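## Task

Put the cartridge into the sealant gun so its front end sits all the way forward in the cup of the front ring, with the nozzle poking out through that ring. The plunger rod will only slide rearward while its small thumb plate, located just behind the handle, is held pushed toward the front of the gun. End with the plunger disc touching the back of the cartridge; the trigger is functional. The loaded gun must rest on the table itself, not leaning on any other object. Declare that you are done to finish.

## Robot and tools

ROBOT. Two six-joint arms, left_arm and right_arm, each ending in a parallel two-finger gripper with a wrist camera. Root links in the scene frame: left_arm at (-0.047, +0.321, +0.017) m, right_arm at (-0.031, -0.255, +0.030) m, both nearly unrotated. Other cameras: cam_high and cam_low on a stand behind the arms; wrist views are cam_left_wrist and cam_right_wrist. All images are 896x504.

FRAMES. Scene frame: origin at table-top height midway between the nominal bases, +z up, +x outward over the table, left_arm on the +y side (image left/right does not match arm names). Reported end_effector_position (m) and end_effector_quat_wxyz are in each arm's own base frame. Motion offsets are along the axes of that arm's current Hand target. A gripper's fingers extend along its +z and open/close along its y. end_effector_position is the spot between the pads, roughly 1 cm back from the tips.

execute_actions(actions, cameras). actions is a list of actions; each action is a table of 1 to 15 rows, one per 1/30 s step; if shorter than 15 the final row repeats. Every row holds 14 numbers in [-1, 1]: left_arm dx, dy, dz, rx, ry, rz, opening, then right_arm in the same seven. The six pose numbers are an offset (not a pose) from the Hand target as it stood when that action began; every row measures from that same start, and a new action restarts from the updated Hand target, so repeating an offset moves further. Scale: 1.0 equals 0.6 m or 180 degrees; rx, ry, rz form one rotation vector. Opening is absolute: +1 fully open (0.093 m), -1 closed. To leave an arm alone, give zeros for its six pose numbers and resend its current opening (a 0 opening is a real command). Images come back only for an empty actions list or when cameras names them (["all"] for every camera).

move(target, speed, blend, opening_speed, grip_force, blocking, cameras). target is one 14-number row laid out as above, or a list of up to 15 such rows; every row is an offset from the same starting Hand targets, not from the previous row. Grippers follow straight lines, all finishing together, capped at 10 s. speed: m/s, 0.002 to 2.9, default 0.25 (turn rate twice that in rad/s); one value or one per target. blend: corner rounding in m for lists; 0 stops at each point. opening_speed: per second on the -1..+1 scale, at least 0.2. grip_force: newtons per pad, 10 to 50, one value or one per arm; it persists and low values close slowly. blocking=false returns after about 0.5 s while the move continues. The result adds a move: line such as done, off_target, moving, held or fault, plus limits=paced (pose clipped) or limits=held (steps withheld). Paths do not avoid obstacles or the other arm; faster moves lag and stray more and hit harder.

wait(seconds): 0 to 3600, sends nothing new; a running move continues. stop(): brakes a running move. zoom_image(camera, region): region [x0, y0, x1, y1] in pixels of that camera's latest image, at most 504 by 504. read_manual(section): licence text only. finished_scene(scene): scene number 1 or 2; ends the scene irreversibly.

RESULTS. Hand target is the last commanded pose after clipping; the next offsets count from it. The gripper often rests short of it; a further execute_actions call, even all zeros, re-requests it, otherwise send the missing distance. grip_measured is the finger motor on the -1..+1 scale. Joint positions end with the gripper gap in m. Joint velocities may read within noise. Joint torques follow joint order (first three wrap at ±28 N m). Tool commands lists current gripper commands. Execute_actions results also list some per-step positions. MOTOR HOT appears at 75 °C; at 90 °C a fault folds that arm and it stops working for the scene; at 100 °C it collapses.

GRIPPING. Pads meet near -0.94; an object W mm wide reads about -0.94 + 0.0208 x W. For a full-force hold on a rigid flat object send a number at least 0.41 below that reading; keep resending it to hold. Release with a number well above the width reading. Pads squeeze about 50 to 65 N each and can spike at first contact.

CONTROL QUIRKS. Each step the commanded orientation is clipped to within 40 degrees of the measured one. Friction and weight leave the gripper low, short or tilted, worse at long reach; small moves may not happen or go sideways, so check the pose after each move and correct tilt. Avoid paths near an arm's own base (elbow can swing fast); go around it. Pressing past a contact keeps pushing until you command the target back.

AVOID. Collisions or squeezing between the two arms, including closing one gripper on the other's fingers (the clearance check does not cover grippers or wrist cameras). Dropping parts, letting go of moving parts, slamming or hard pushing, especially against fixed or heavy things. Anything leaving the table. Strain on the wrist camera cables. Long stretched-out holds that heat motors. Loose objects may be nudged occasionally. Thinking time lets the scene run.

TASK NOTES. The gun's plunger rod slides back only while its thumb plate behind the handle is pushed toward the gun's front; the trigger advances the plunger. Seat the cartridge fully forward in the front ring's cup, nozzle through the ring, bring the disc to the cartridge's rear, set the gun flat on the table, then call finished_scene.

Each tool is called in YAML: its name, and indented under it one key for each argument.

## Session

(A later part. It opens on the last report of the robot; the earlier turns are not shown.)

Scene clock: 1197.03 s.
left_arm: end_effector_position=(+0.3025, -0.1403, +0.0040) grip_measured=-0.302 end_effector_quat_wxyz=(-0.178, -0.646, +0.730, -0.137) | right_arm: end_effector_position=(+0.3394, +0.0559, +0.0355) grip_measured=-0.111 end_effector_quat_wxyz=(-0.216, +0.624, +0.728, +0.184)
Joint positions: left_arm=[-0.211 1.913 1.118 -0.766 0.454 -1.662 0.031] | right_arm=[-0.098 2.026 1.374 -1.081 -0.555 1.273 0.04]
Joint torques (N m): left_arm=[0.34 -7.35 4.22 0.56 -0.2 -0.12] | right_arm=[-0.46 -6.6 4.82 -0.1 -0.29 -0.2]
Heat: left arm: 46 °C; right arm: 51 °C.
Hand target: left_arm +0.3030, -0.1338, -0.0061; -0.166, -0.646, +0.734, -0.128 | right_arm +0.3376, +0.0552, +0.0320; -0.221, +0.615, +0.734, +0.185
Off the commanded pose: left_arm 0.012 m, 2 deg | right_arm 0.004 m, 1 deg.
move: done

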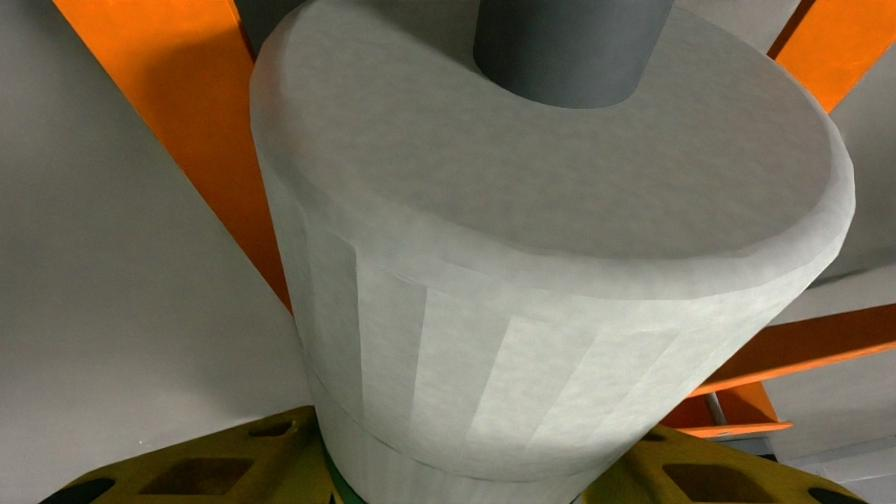

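move:
  target: [0,0,0,0,0,0,-0.85,0.0166,0,-0.025,0,0,0,-0.5]
  speed: 0.1
  cameras: ["cam_right_wrist"]

zoom_image:
  camera: "cam_right_wrist"
  region: [150, 0, 654, 504]

Scene clock: 1203.67 s.
left_arm: end_effector_position=(+0.3025, -0.1403, +0.0040) grip_measured=-0.302 end_effector_quat_wxyz=(-0.178, -0.646, +0.730, -0.137) | right_arm: end_effector_position=(+0.3401, +0.0558, +0.0364) grip_measured=-0.117 end_effector_quat_wxyz=(-0.215, +0.624, +0.729, +0.185)
Joint positions: left_arm=[-0.211 1.913 1.118 -0.766 0.454 -1.662 0.031] | right_arm=[-0.098 2.026 1.379 -1.084 -0.555 1.273 0.04]
Joint torques (N m): left_arm=[0.34 -7.39 4.23 0.59 -0.22 -0.12] | right_arm=[-0.31 -8.73 7.34 -0.76 -0.31 -0.22]
Heat: left arm: 46 °C; right arm: 51 °C.
Hand target: left_arm +0.3030, -0.1338, -0.0061; -0.166, -0.646, +0.734, -0.128 | right_arm +0.3376, +0.0552, +0.0501; -0.221, +0.615, +0.734, +0.186
Off the commanded pose: left_arm 0.012 m, 2 deg | right_arm 0.014 m, 1 deg.
move: off_target (right_arm)

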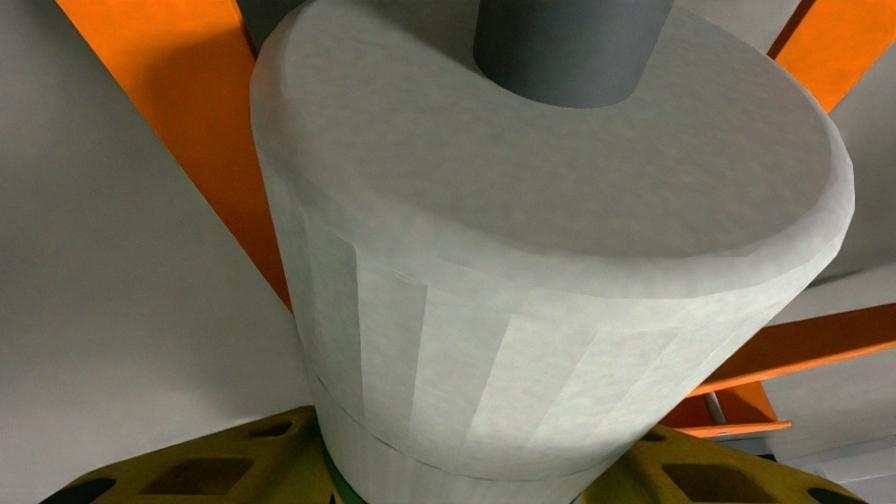

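Scaled by 1.000.

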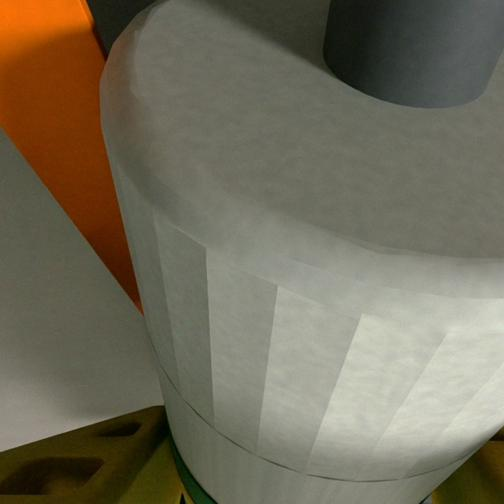

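move:
  target: [0,0,0,0,0,0,-0.85,0.0166,0,-0.025,0,0,0,-0.5]
  speed: 0.1
  cameras: ["cam_right_wrist"]

zoom_image:
  camera: "cam_right_wrist"
  region: [150, 0, 654, 504]

Scene clock: 1207.40 s.
left_arm: end_effector_position=(+0.3028, -0.1389, +0.0033) grip_measured=-0.302 end_effector_quat_wxyz=(-0.175, -0.646, +0.730, -0.135) | right_arm: end_effector_position=(+0.3382, +0.0538, +0.0424) grip_measured=-0.117 end_effector_quat_wxyz=(-0.217, +0.619, +0.734, +0.175)
Joint positions: left_arm=[-0.211 1.913 1.118 -0.766 0.445 -1.662 0.031] | right_arm=[-0.098 2.026 1.407 -1.131 -0.539 1.254 0.04]
Joint torques (N m): left_arm=[0.32 -7.36 4.19 0.56 -0.15 -0.12] | right_arm=[-0.44 -10.51 8.28 -0.95 -0.48 -0.11]
Heat: left arm: 46 °C; right arm: 51 °C.
Hand target: left_arm +0.3030, -0.1338, -0.0060; -0.166, -0.646, +0.734, -0.128 | right_arm +0.3376, +0.0552, +0.0680; -0.221, +0.615, +0.734, +0.185
Off the commanded pose: left_arm 0.011 m, 1 deg | right_arm 0.026 m, 1 deg.
move: off_target (right_arm)

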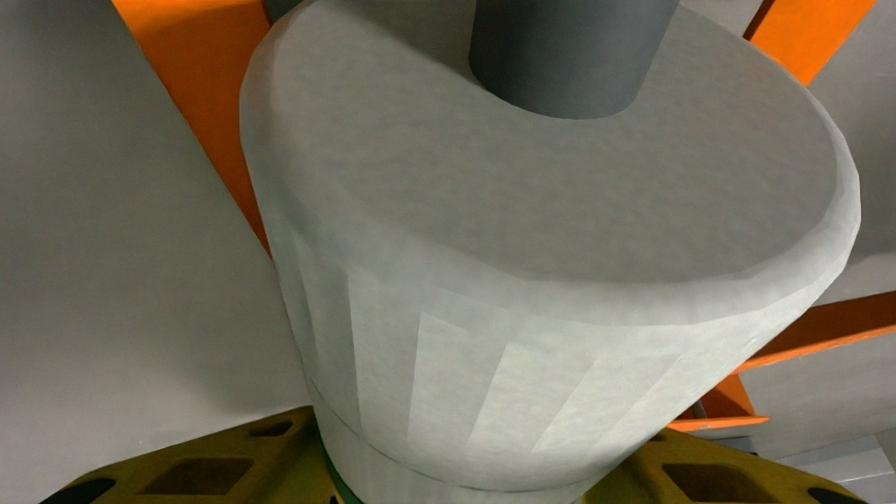

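Scaled by 1.000.

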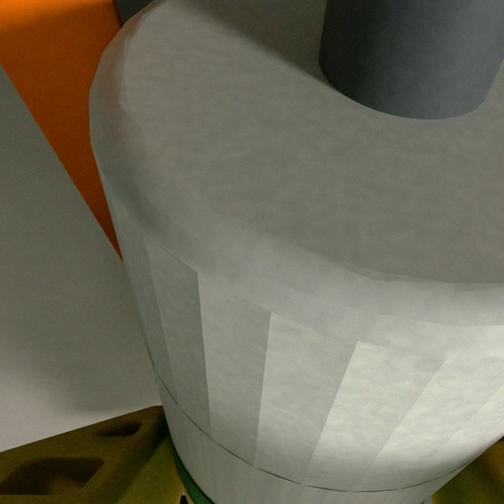

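move:
  target: [0,0,0,0,0,0,-0.85,0.0166,0,-0.025,0,0,0,-0.5]
  speed: 0.1
  cameras: ["cam_right_wrist"]

zoom_image:
  camera: "cam_right_wrist"
  region: [150, 0, 654, 504]

Scene clock: 1212.67 s.
left_arm: end_effector_position=(+0.3035, -0.1374, +0.0025) grip_measured=-0.302 end_effector_quat_wxyz=(-0.170, -0.644, +0.734, -0.133) | right_arm: end_effector_position=(+0.3367, +0.0537, +0.0537) grip_measured=-0.118 end_effector_quat_wxyz=(-0.225, +0.621, +0.732, +0.169)
Joint positions: left_arm=[-0.211 1.913 1.118 -0.764 0.434 -1.653 0.031] | right_arm=[-0.098 2.022 1.446 -1.194 -0.538 1.254 0.04]
Joint torques (N m): left_arm=[0.4 -7.31 4.15 0.6 -0.05 -0.13] | right_arm=[-0.42 -11.6 8.77 -1 -0.49 -0.14]
Heat: left arm: 46 °C; right arm: 52 °C.
Hand target: left_arm +0.3030, -0.1338, -0.0061; -0.166, -0.646, +0.734, -0.128 | right_arm +0.3375, +0.0552, +0.0860; -0.221, +0.615, +0.734, +0.185
Off the commanded pose: left_arm 0.009 m, 1 deg | right_arm 0.032 m, 2 deg.
move: off_target (right_arm)

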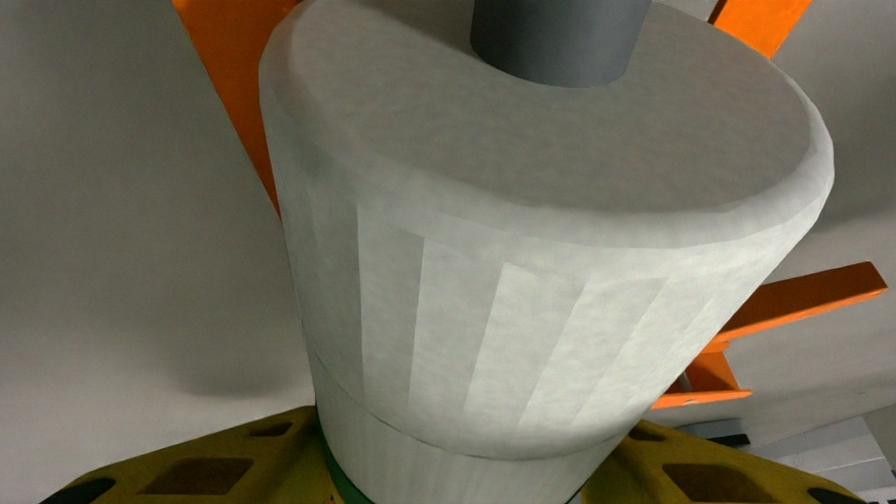

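Scaled by 1.000.

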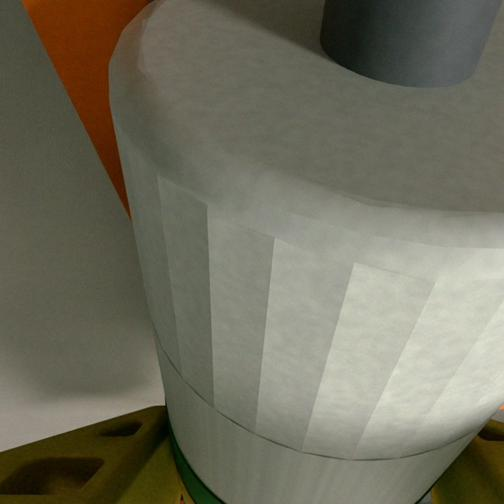

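move:
  target: [0,0,0,0,0,0,-0.85,0,0,0,0,0,0,-0.5]
  cameras: ["cam_high","cam_right_wrist"]

zoom_image:
  camera: "cam_high"
  region: [360, 170, 520, 290]

Scene clock: 1215.63 s.
left_arm: end_effector_position=(+0.3035, -0.1374, +0.0025) grip_measured=-0.302 end_effector_quat_wxyz=(-0.170, -0.644, +0.734, -0.133) | right_arm: end_effector_position=(+0.3368, +0.0537, +0.0538) grip_measured=-0.118 end_effector_quat_wxyz=(-0.225, +0.621, +0.732, +0.169)
Joint positions: left_arm=[-0.211 1.913 1.118 -0.764 0.434 -1.653 0.031] | right_arm=[-0.098 2.022 1.446 -1.194 -0.538 1.254 0.04]
Joint torques (N m): left_arm=[0.35 -7.35 4.25 0.58 -0.07 -0.14] | right_arm=[-0.46 -11.71 8.76 -1.02 -0.45 -0.13]
Heat: left arm: 46 °C; right arm: 53 °C.
Hand target: left_arm +0.3030, -0.1338, -0.0061; -0.166, -0.646, +0.734, -0.128 | right_arm +0.3376, +0.0552, +0.0861; -0.221, +0.615, +0.734, +0.186
Off the commanded pose: left_arm 0.009 m, 1 deg | right_arm 0.032 m, 2 deg.
move: done

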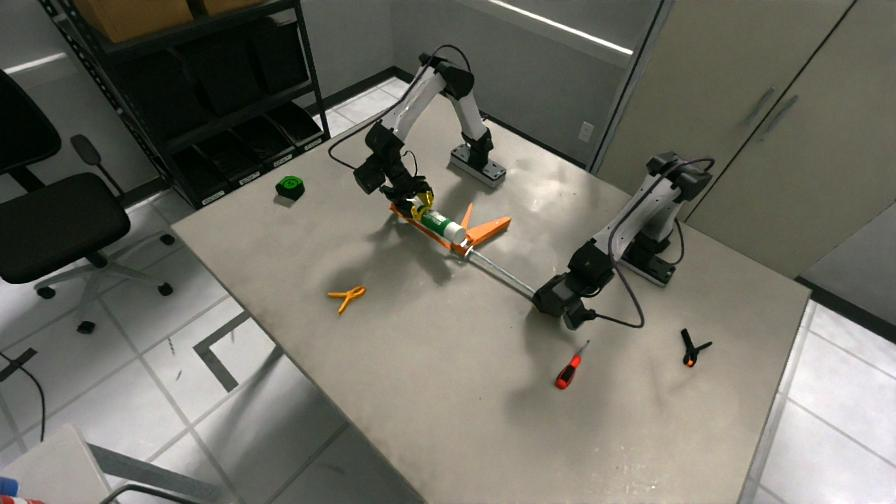

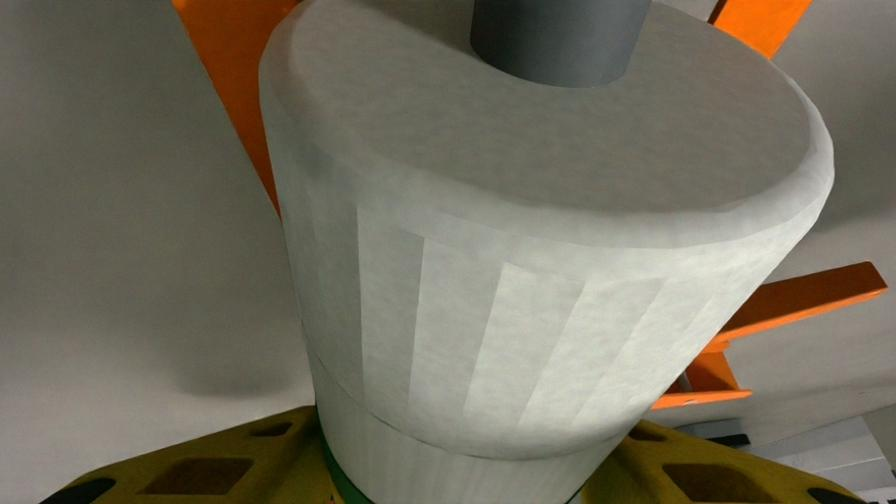

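Scaled by 3.150 from the camera's image (finer frame: 1280x720).

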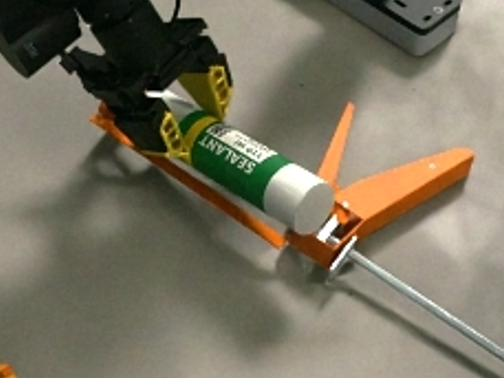

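move:
  target: [0,0,0,0,0,0,-0.85,-0.0442,0,0.0668,0,0,0,-0.5]
  speed: 0.06
  cameras: ["cam_high","cam_right_wrist"]

zoom_image:
  camera: "cam_high"
  region: [360, 170, 520, 290]

Scene clock: 1228.10 s.
left_arm: end_effector_position=(+0.3035, -0.1374, +0.0025) grip_measured=-0.302 end_effector_quat_wxyz=(-0.170, -0.645, +0.733, -0.133) | right_arm: end_effector_position=(+0.3391, +0.0535, +0.0408) grip_measured=-0.118 end_effector_quat_wxyz=(-0.213, +0.622, +0.733, +0.177)
Joint positions: left_arm=[-0.211 1.913 1.118 -0.764 0.434 -1.656 0.031] | right_arm=[-0.098 2.022 1.396 -1.113 -0.538 1.263 0.04]
Joint torques (N m): left_arm=[0.31 -7.36 4.15 0.58 -0.03 -0.12] | right_arm=[-0.27 -6.98 4.29 0.02 -0.46 -0.14]
Heat: left arm: 46 °C; right arm: 54 °C.
Hand target: left_arm +0.3030, -0.1338, -0.0060; -0.166, -0.646, +0.734, -0.128 | right_arm +0.3376, +0.0552, +0.0380; -0.221, +0.615, +0.734, +0.185
Off the commanded pose: left_arm 0.009 m, 1 deg | right_arm 0.004 m, 2 deg.
move: done

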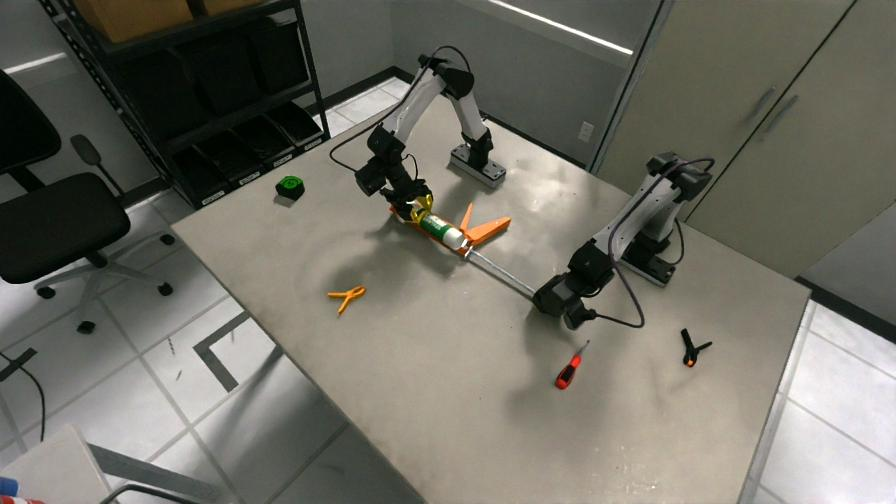

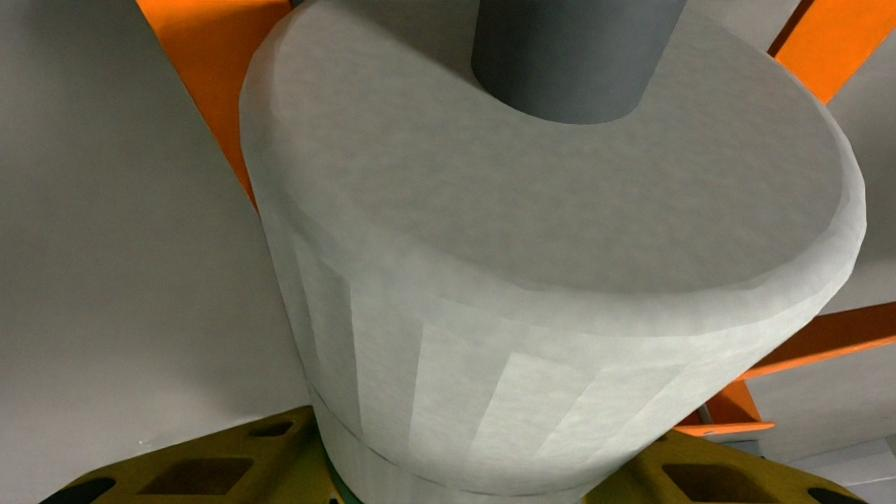

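Scaled by 3.150 from the camera's image (finer frame: 1280x720).

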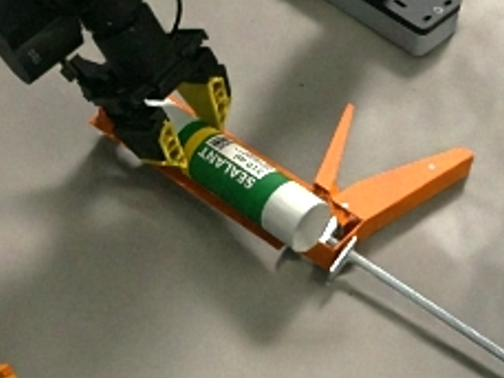

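move:
  target: [0,0,0,0,0,0,-0.85,-0.0046,0,0.007,0.0245,0,-0.0371,-0.5]
  speed: 0.06
  cameras: ["cam_high","cam_right_wrist"]

zoom_image:
  camera: "cam_high"
  region: [360, 170, 520, 290]

Scene clock: 1232.50 s.
left_arm: end_effector_position=(+0.3031, -0.1373, +0.0025) grip_measured=-0.302 end_effector_quat_wxyz=(-0.170, -0.645, +0.733, -0.132) | right_arm: end_effector_position=(+0.3312, +0.0561, +0.0384) grip_measured=-0.118 end_effector_quat_wxyz=(-0.239, +0.583, +0.758, +0.166)
Joint positions: left_arm=[-0.211 1.913 1.118 -0.766 0.434 -1.656 0.031] | right_arm=[-0.092 2.07 1.443 -1.199 -0.538 1.148 0.04]
Joint torques (N m): left_arm=[0.38 -7.38 4.19 0.59 -0.04 -0.12] | right_arm=[0.2 -5.61 6.72 -0.25 -0.17 -0.43]
Heat: left arm: 46 °C; right arm: 54 °C.
Hand target: left_arm +0.3030, -0.1338, -0.0061; -0.166, -0.646, +0.734, -0.128 | right_arm +0.3377, +0.0552, +0.0330; -0.233, +0.562, +0.775, +0.170
Off the commanded pose: left_arm 0.009 m, 1 deg | right_arm 0.008 m, 3 deg.
move: off_target (right_arm)

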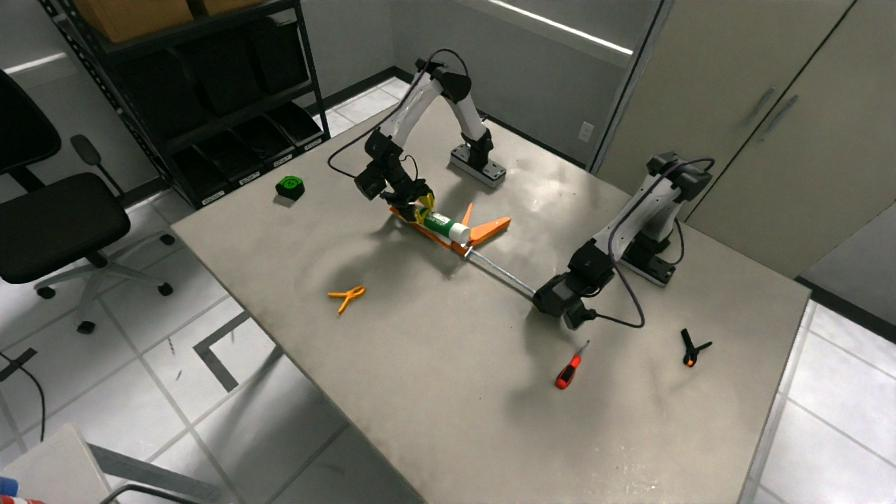

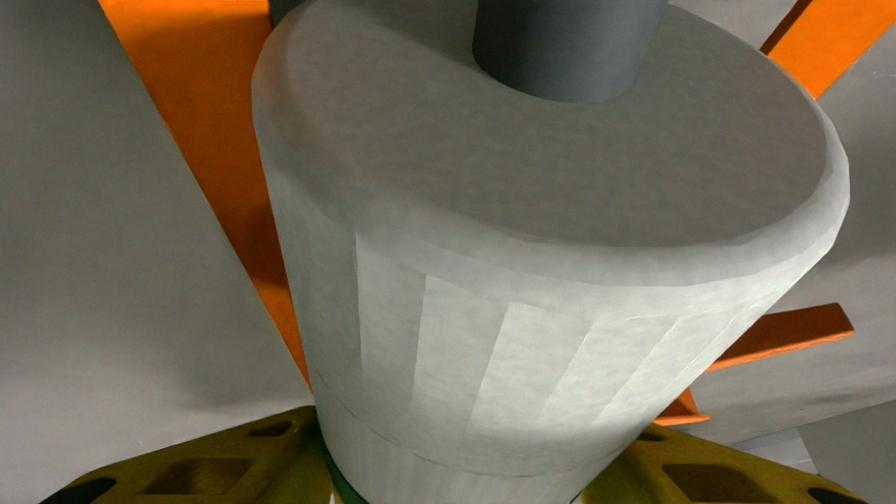

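Scaled by 3.150 from the camera's image (finer frame: 1280x720).

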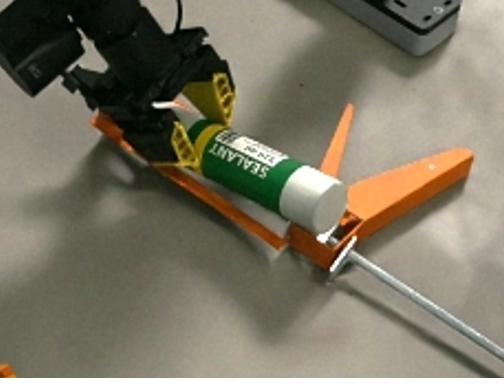

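move:
  target: [0,0,0,0,0,0,-0.85,0.0506,0,-0.0764,0,0,0,-0.5]
  speed: 0.1
  cameras: ["cam_high","cam_right_wrist"]

zoom_image:
  camera: "cam_high"
  region: [360, 170, 520, 290]

Scene clock: 1238.77 s.
left_arm: end_effector_position=(+0.3037, -0.1375, +0.0019) grip_measured=-0.302 end_effector_quat_wxyz=(-0.169, -0.647, +0.732, -0.133) | right_arm: end_effector_position=(+0.3382, +0.0524, +0.0612) grip_measured=-0.120 end_effector_quat_wxyz=(-0.234, +0.574, +0.769, +0.159)
Joint positions: left_arm=[-0.211 1.913 1.115 -0.758 0.434 -1.662 0.031] | right_arm=[-0.092 2.07 1.545 -1.305 -0.516 1.122 0.039]
Joint torques (N m): left_arm=[0.36 -7.39 4.46 0.52 -0.05 -0.12] | right_arm=[0.23 -10.67 8.94 -1.12 -0.41 -0.17]
Heat: left arm: 46 °C; right arm: 54 °C.
Hand target: left_arm +0.3030, -0.1338, -0.0060; -0.166, -0.646, +0.734, -0.128 | right_arm +0.3376, +0.0552, +0.0880; -0.233, +0.562, +0.775, +0.170
Off the commanded pose: left_arm 0.009 m, 1 deg | right_arm 0.027 m, 2 deg.
move: off_target (right_arm)

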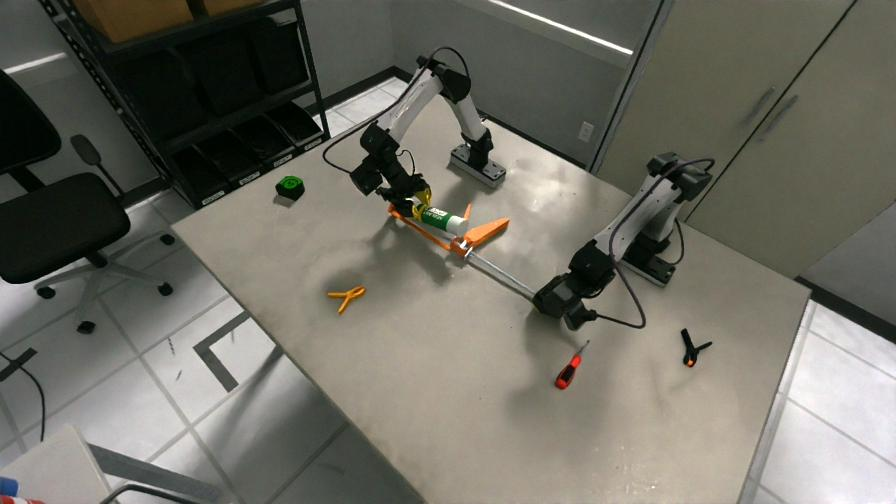

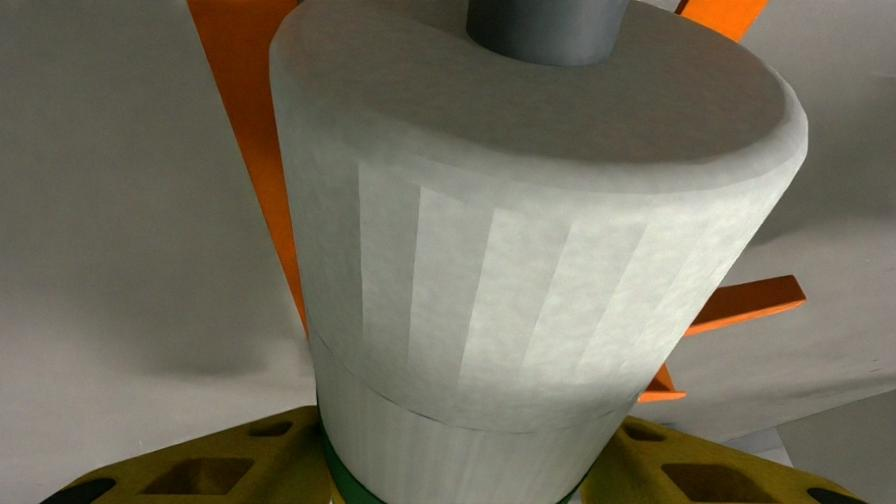

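Scaled by 3.150 from the camera's image (finer frame: 1280x720).

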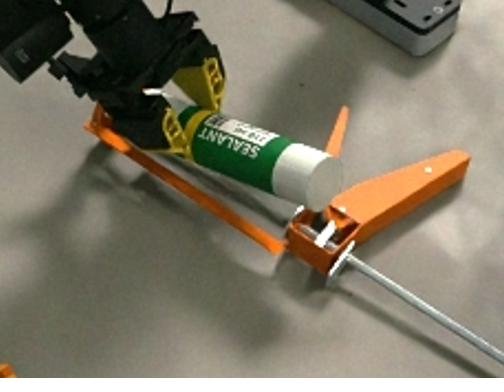

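move:
  target: [0,0,0,0,0,0,-0.85,-0.0385,0.0048,0.0703,0.0077,-0.0633,0,-0.5]
  speed: 0.1
  cameras: ["cam_high","cam_right_wrist"]

zoom_image:
  camera: "cam_high"
  region: [360, 170, 520, 290]

Scene clock: 1279.57 s.
left_arm: end_effector_position=(+0.3041, -0.1373, +0.0018) grip_measured=-0.302 end_effector_quat_wxyz=(-0.168, -0.647, +0.731, -0.133) | right_arm: end_effector_position=(+0.3335, +0.0609, +0.0366) grip_measured=-0.125 end_effector_quat_wxyz=(-0.186, +0.563, +0.799, +0.100)
Joint positions: left_arm=[-0.211 1.913 1.115 -0.757 0.433 -1.664 0.031] | right_arm=[-0.003 2.051 1.467 -1.188 -0.377 1.185 0.039]
Joint torques (N m): left_arm=[0.42 -7.35 4.46 0.5 -0.03 -0.14] | right_arm=[0.54 -10.14 3.85 0.19 0 0.44]
Heat: left arm: 46 °C; right arm: 59 °C.
Hand target: left_arm +0.3030, -0.1338, -0.0060; -0.166, -0.646, +0.734, -0.128 | right_arm +0.3391, +0.0600, +0.0400; -0.162, +0.573, +0.796, +0.104
Off the commanded pose: left_arm 0.009 m, 1 deg | right_arm 0.007 m, 3 deg.
move: off_target (right_arm)

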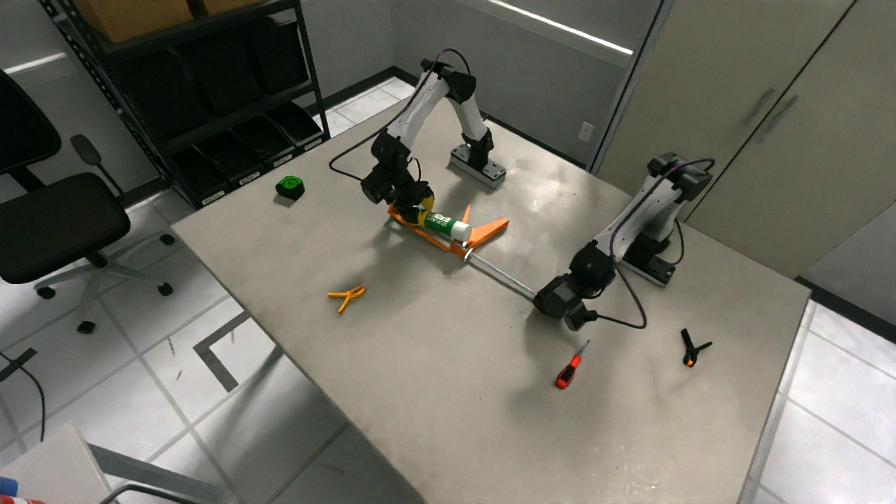

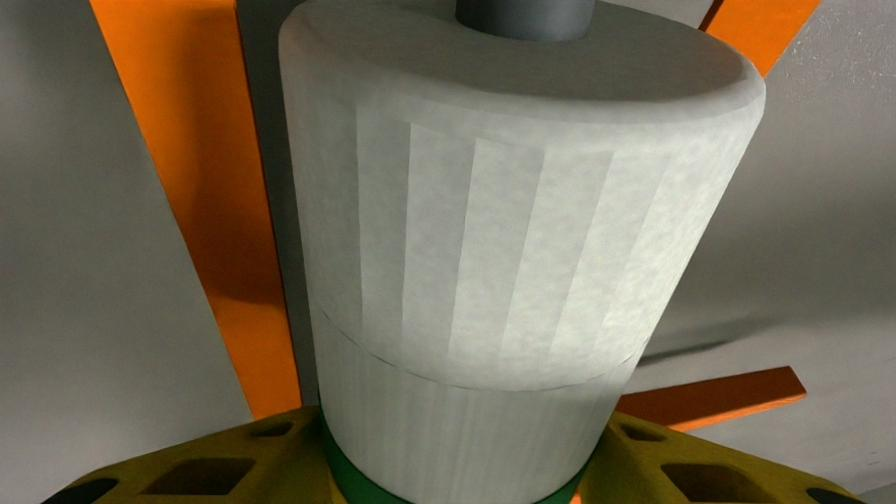

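Scaled by 3.150 from the camera's image (finer frame: 1280x720).

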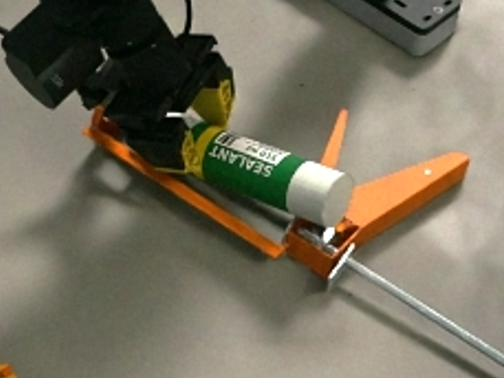

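move:
  target: [0,0,0,0,0,0,-0.85,0.0112,0.0072,-0.0227,-0.005,-0.0188,0.0111,-0.5]
  speed: 0.1
  cameras: ["cam_high","cam_right_wrist"]

zoom_image:
  camera: "cam_high"
  region: [360, 170, 520, 290]

Scene clock: 1301.43 s.
left_arm: end_effector_position=(+0.3041, -0.1373, +0.0018) grip_measured=-0.302 end_effector_quat_wxyz=(-0.168, -0.647, +0.731, -0.133) | right_arm: end_effector_position=(+0.3345, +0.0615, +0.0427) grip_measured=-0.128 end_effector_quat_wxyz=(-0.161, +0.581, +0.794, +0.077)
Joint positions: left_arm=[-0.211 1.913 1.115 -0.757 0.433 -1.664 0.031] | right_arm=[0.026 2.021 1.467 -1.183 -0.319 1.263 0.039]
Joint torques (N m): left_arm=[0.36 -7.34 4.46 0.5 -0.03 -0.13] | right_arm=[0.54 -10.51 5.63 0.11 -0.05 0.48]
Heat: left arm: 46 °C; right arm: 61 °C.
Hand target: left_arm +0.3030, -0.1338, -0.0060; -0.166, -0.646, +0.734, -0.128 | right_arm +0.3431, +0.0625, +0.0550; -0.136, +0.591, +0.790, +0.090
Off the commanded pose: left_arm 0.009 m, 1 deg | right_arm 0.015 m, 3 deg.
move: off_target (right_arm)

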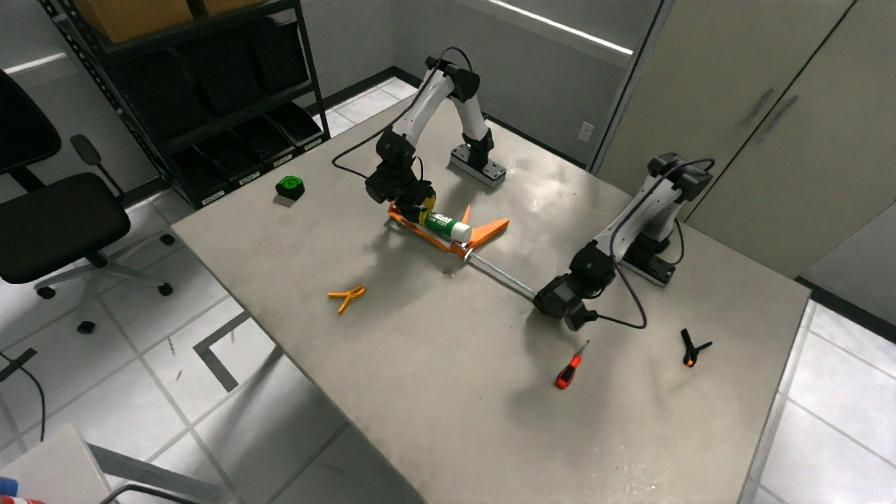

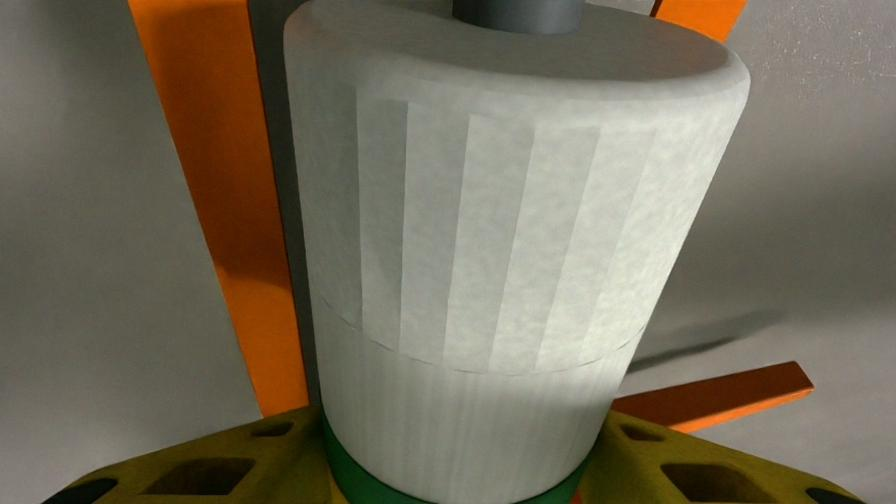

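Scaled by 3.150 from the camera's image (finer frame: 1280x720).

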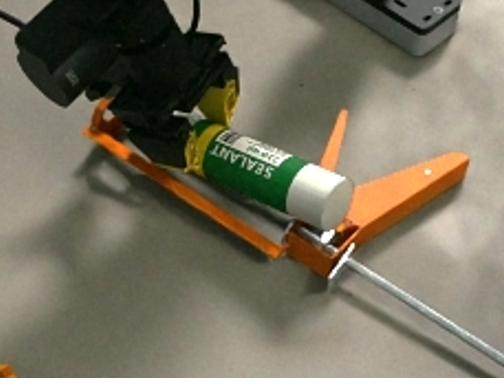

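move:
  target: [0,0,0,0,0,0,-0.85,0.0017,0.0152,-0.0085,-0.0027,0,0.0079,-0.5]
  speed: 0.1
  cameras: ["cam_high","cam_right_wrist"]

zoom_image:
  camera: "cam_high"
  region: [360, 170, 520, 290]

Scene clock: 1320.20 s.
left_arm: end_effector_position=(+0.3041, -0.1373, +0.0018) grip_measured=-0.302 end_effector_quat_wxyz=(-0.168, -0.647, +0.731, -0.133) | right_arm: end_effector_position=(+0.3396, +0.0629, +0.0462) grip_measured=-0.128 end_effector_quat_wxyz=(-0.156, +0.594, +0.785, +0.079)
Joint positions: left_arm=[-0.211 1.913 1.115 -0.757 0.433 -1.664 0.031] | right_arm=[0.03 2.021 1.484 -1.183 -0.319 1.302 0.039]
Joint torques (N m): left_arm=[0.4 -7.38 4.44 0.51 -0.03 -0.13] | right_arm=[0.65 -9.32 8.25 -0.06 -0.11 0.37]
Heat: left arm: 46 °C; right arm: 59 °C.
Hand target: left_arm +0.3030, -0.1338, -0.0060; -0.166, -0.646, +0.734, -0.128 | right_arm +0.3522, +0.0644, +0.0601; -0.134, +0.602, +0.782, +0.092
Off the commanded pose: left_arm 0.009 m, 1 deg | right_arm 0.019 m, 3 deg.
move: off_target (right_arm)

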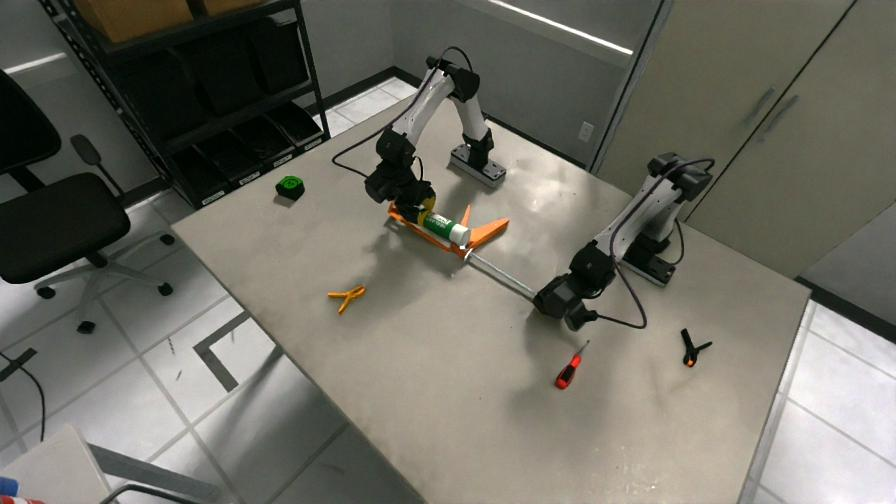

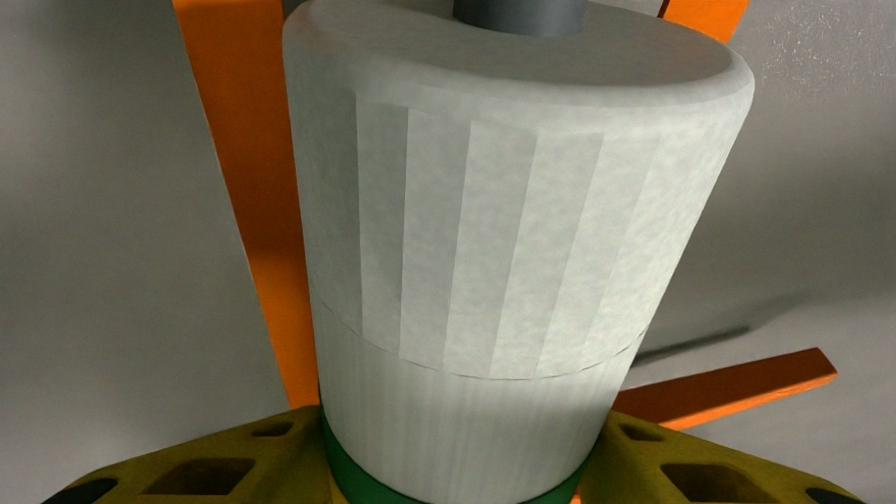

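Scaled by 3.150 from the camera's image (finer frame: 1280x720).

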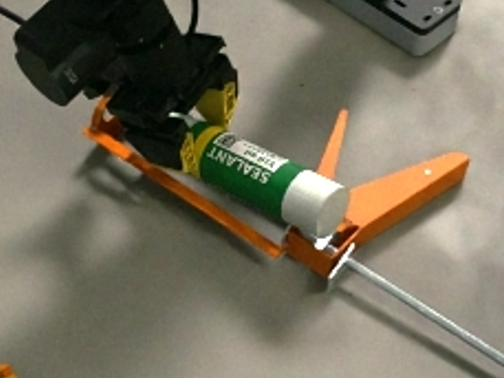

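move:
  target: [0,0,0,0,0,0,-0.85,-0.0316,0.0083,-0.0035,0,0,0,-0.5]
  speed: 0.08
  cameras: ["cam_right_wrist"]

zoom_image:
  camera: "cam_right_wrist"
  region: [200, 0, 704, 504]

Scene clock: 1334.17 s.
left_arm: end_effector_position=(+0.3042, -0.1371, +0.0017) grip_measured=-0.302 end_effector_quat_wxyz=(-0.168, -0.648, +0.731, -0.133) | right_arm: end_effector_position=(+0.3498, +0.0492, +0.0453) grip_measured=-0.128 end_effector_quat_wxyz=(-0.147, +0.612, +0.773, +0.079)
Joint positions: left_arm=[-0.211 1.913 1.115 -0.757 0.431 -1.664 0.031] | right_arm=[-0.005 2.043 1.517 -1.183 -0.306 1.312 0.039]
Joint torques (N m): left_arm=[0.36 -7.34 4.49 0.52 -0.02 -0.11] | right_arm=[-0.29 -7.66 9.35 -0.23 -0.13 -0.2]
Heat: left arm: 46 °C; right arm: 58 °C.
Hand target: left_arm +0.3030, -0.1338, -0.0060; -0.166, -0.646, +0.734, -0.128 | right_arm +0.3617, +0.0477, +0.0559; -0.134, +0.602, +0.782, +0.092
Off the commanded pose: left_arm 0.008 m, 1 deg | right_arm 0.016 m, 3 deg.
move: off_target (right_arm)

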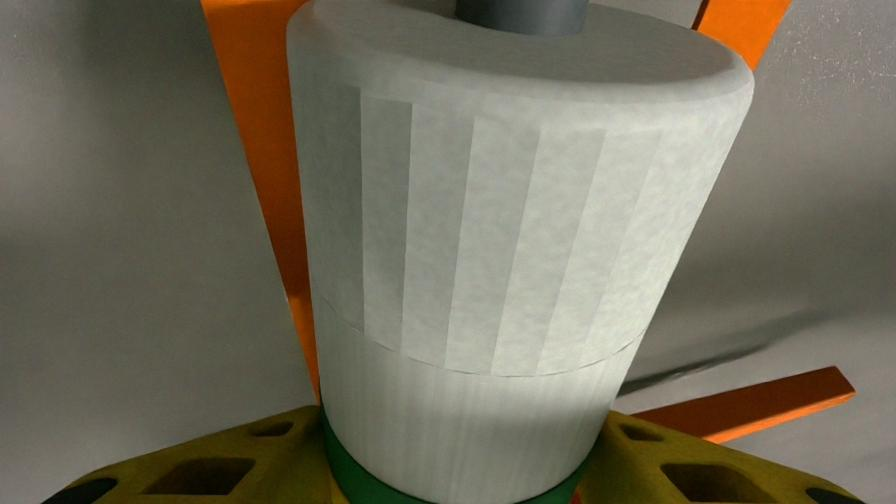

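Scaled by 1.000.

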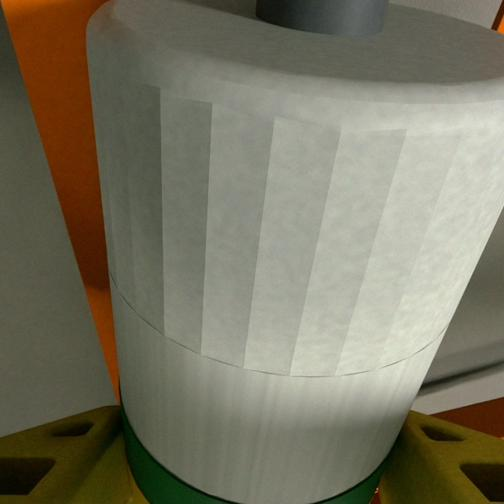

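move:
  target: [0,0,0,0,0,0,-0.85,-0.0315,-0.0122,0.010,0.006,0,-0.0179,-0.5]
  speed: 0.08
  cameras: ["cam_high","cam_right_wrist"]

zoom_image:
  camera: "cam_high"
  region: [360, 170, 520, 290]

Scene clock: 1351.87 s.
left_arm: end_effector_position=(+0.3042, -0.1371, +0.0017) grip_measured=-0.302 end_effector_quat_wxyz=(-0.168, -0.649, +0.730, -0.133) | right_arm: end_effector_position=(+0.3497, +0.0340, +0.0398) grip_measured=-0.128 end_effector_quat_wxyz=(-0.149, +0.594, +0.786, +0.083)
Joint positions: left_arm=[-0.211 1.913 1.115 -0.757 0.431 -1.667 0.031] | right_arm=[-0.048 2.059 1.517 -1.187 -0.306 1.222 0.039]
Joint torques (N m): left_arm=[0.31 -7.36 4.42 0.51 -0.01 -0.11] | right_arm=[-0.39 -7.31 7.91 -0.22 -0.04 -0.35]
Heat: left arm: 46 °C; right arm: 56 °C.
Hand target: left_arm +0.3030, -0.1338, -0.0060; -0.166, -0.646, +0.734, -0.128 | right_arm +0.3586, +0.0303, +0.0443; -0.137, +0.578, +0.800, +0.088
Off the commanded pose: left_arm 0.008 m, 1 deg | right_arm 0.011 m, 3 deg.
move: off_target (right_arm)

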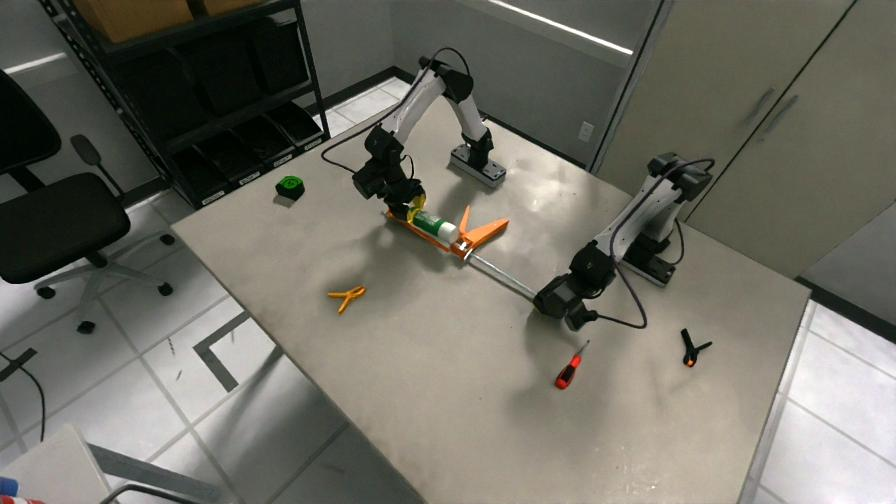

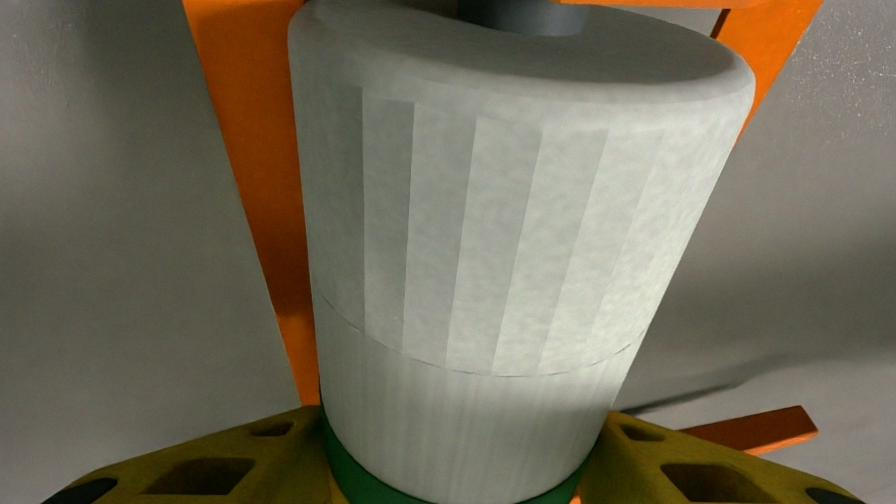

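Scaled by 3.150 from the camera's image (finer frame: 1280x720).

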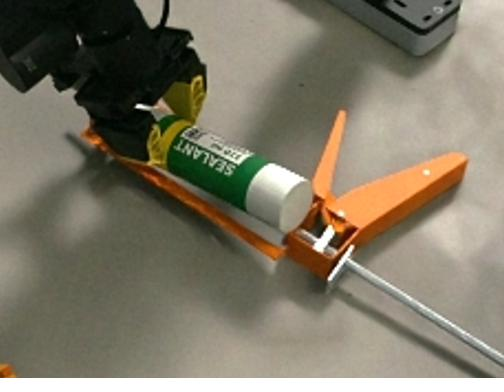

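zoom_image:
  camera: "cam_right_wrist"
  region: [280, 0, 784, 120]

Scaled by 1.000.

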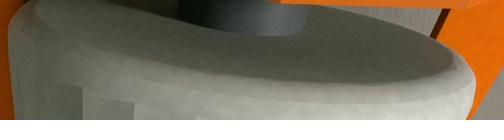

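move:
  target: [0,0,0,0,0,0,-0.85,-0.0227,-0.005,0.0077,0.0027,0,-0.0079,-0.5]
  speed: 0.06
  cameras: ["cam_high","cam_right_wrist"]

zoom_image:
  camera: "cam_high"
  region: [360, 170, 520, 290]

Scene clock: 1382.63 s.
left_arm: end_effector_position=(+0.3062, -0.1374, +0.0016) grip_measured=-0.302 end_effector_quat_wxyz=(-0.166, -0.650, +0.729, -0.136) | right_arm: end_effector_position=(+0.3487, +0.0184, +0.0272) grip_measured=-0.128 end_effector_quat_wxyz=(-0.148, +0.579, +0.799, +0.070)
Joint positions: left_arm=[-0.211 1.913 1.115 -0.747 0.431 -1.671 0.031] | right_arm=[-0.078 2.092 1.517 -1.18 -0.274 1.15 0.039]
Joint torques (N m): left_arm=[0.29 -7.47 4.42 0.42 -0.02 -0.04] | right_arm=[-0.29 -8.12 8.02 -0.22 -0.27 -0.18]
Heat: left arm: 46 °C; right arm: 54 °C.
Hand target: left_arm +0.3030, -0.1339, -0.0060; -0.166, -0.646, +0.734, -0.128 | right_arm +0.3592, +0.0185, +0.0356; -0.139, +0.568, +0.807, +0.086
Off the commanded pose: left_arm 0.009 m, 1 deg | right_arm 0.013 m, 3 deg.
move: off_target (right_arm)

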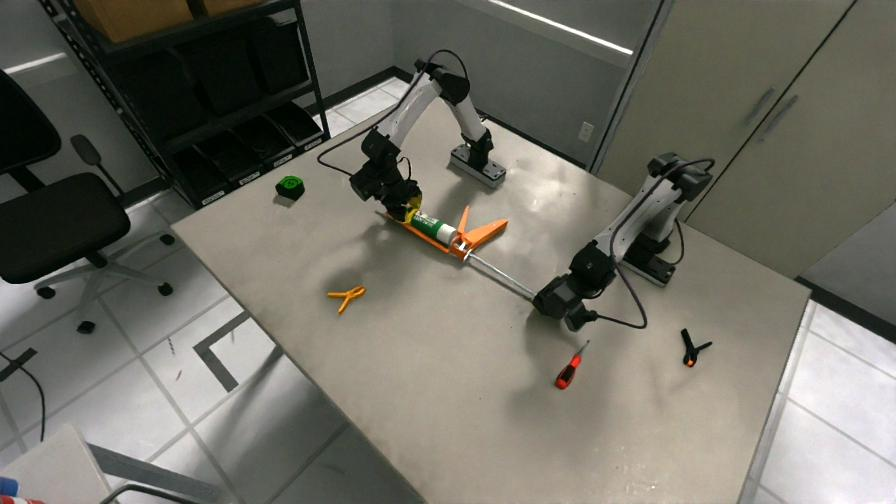

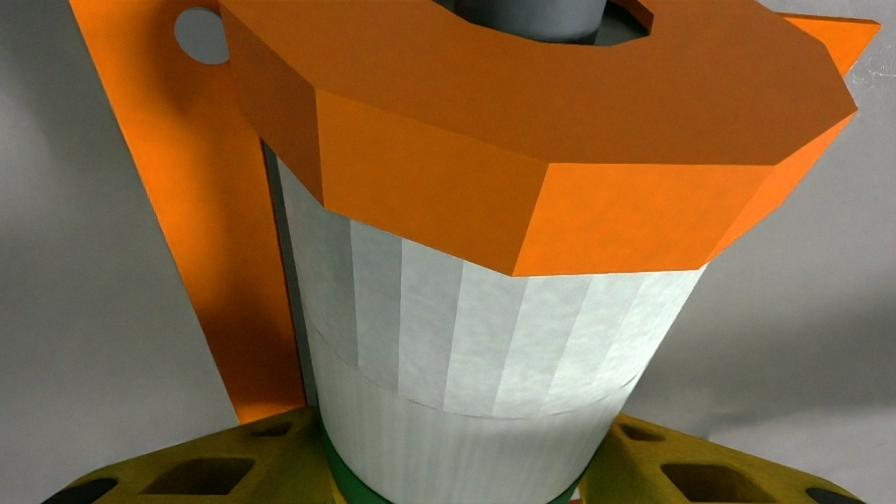

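Scaled by 3.150 from the camera's image (finer frame: 1280x720).

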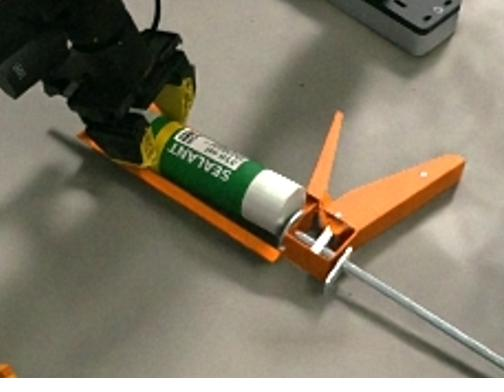

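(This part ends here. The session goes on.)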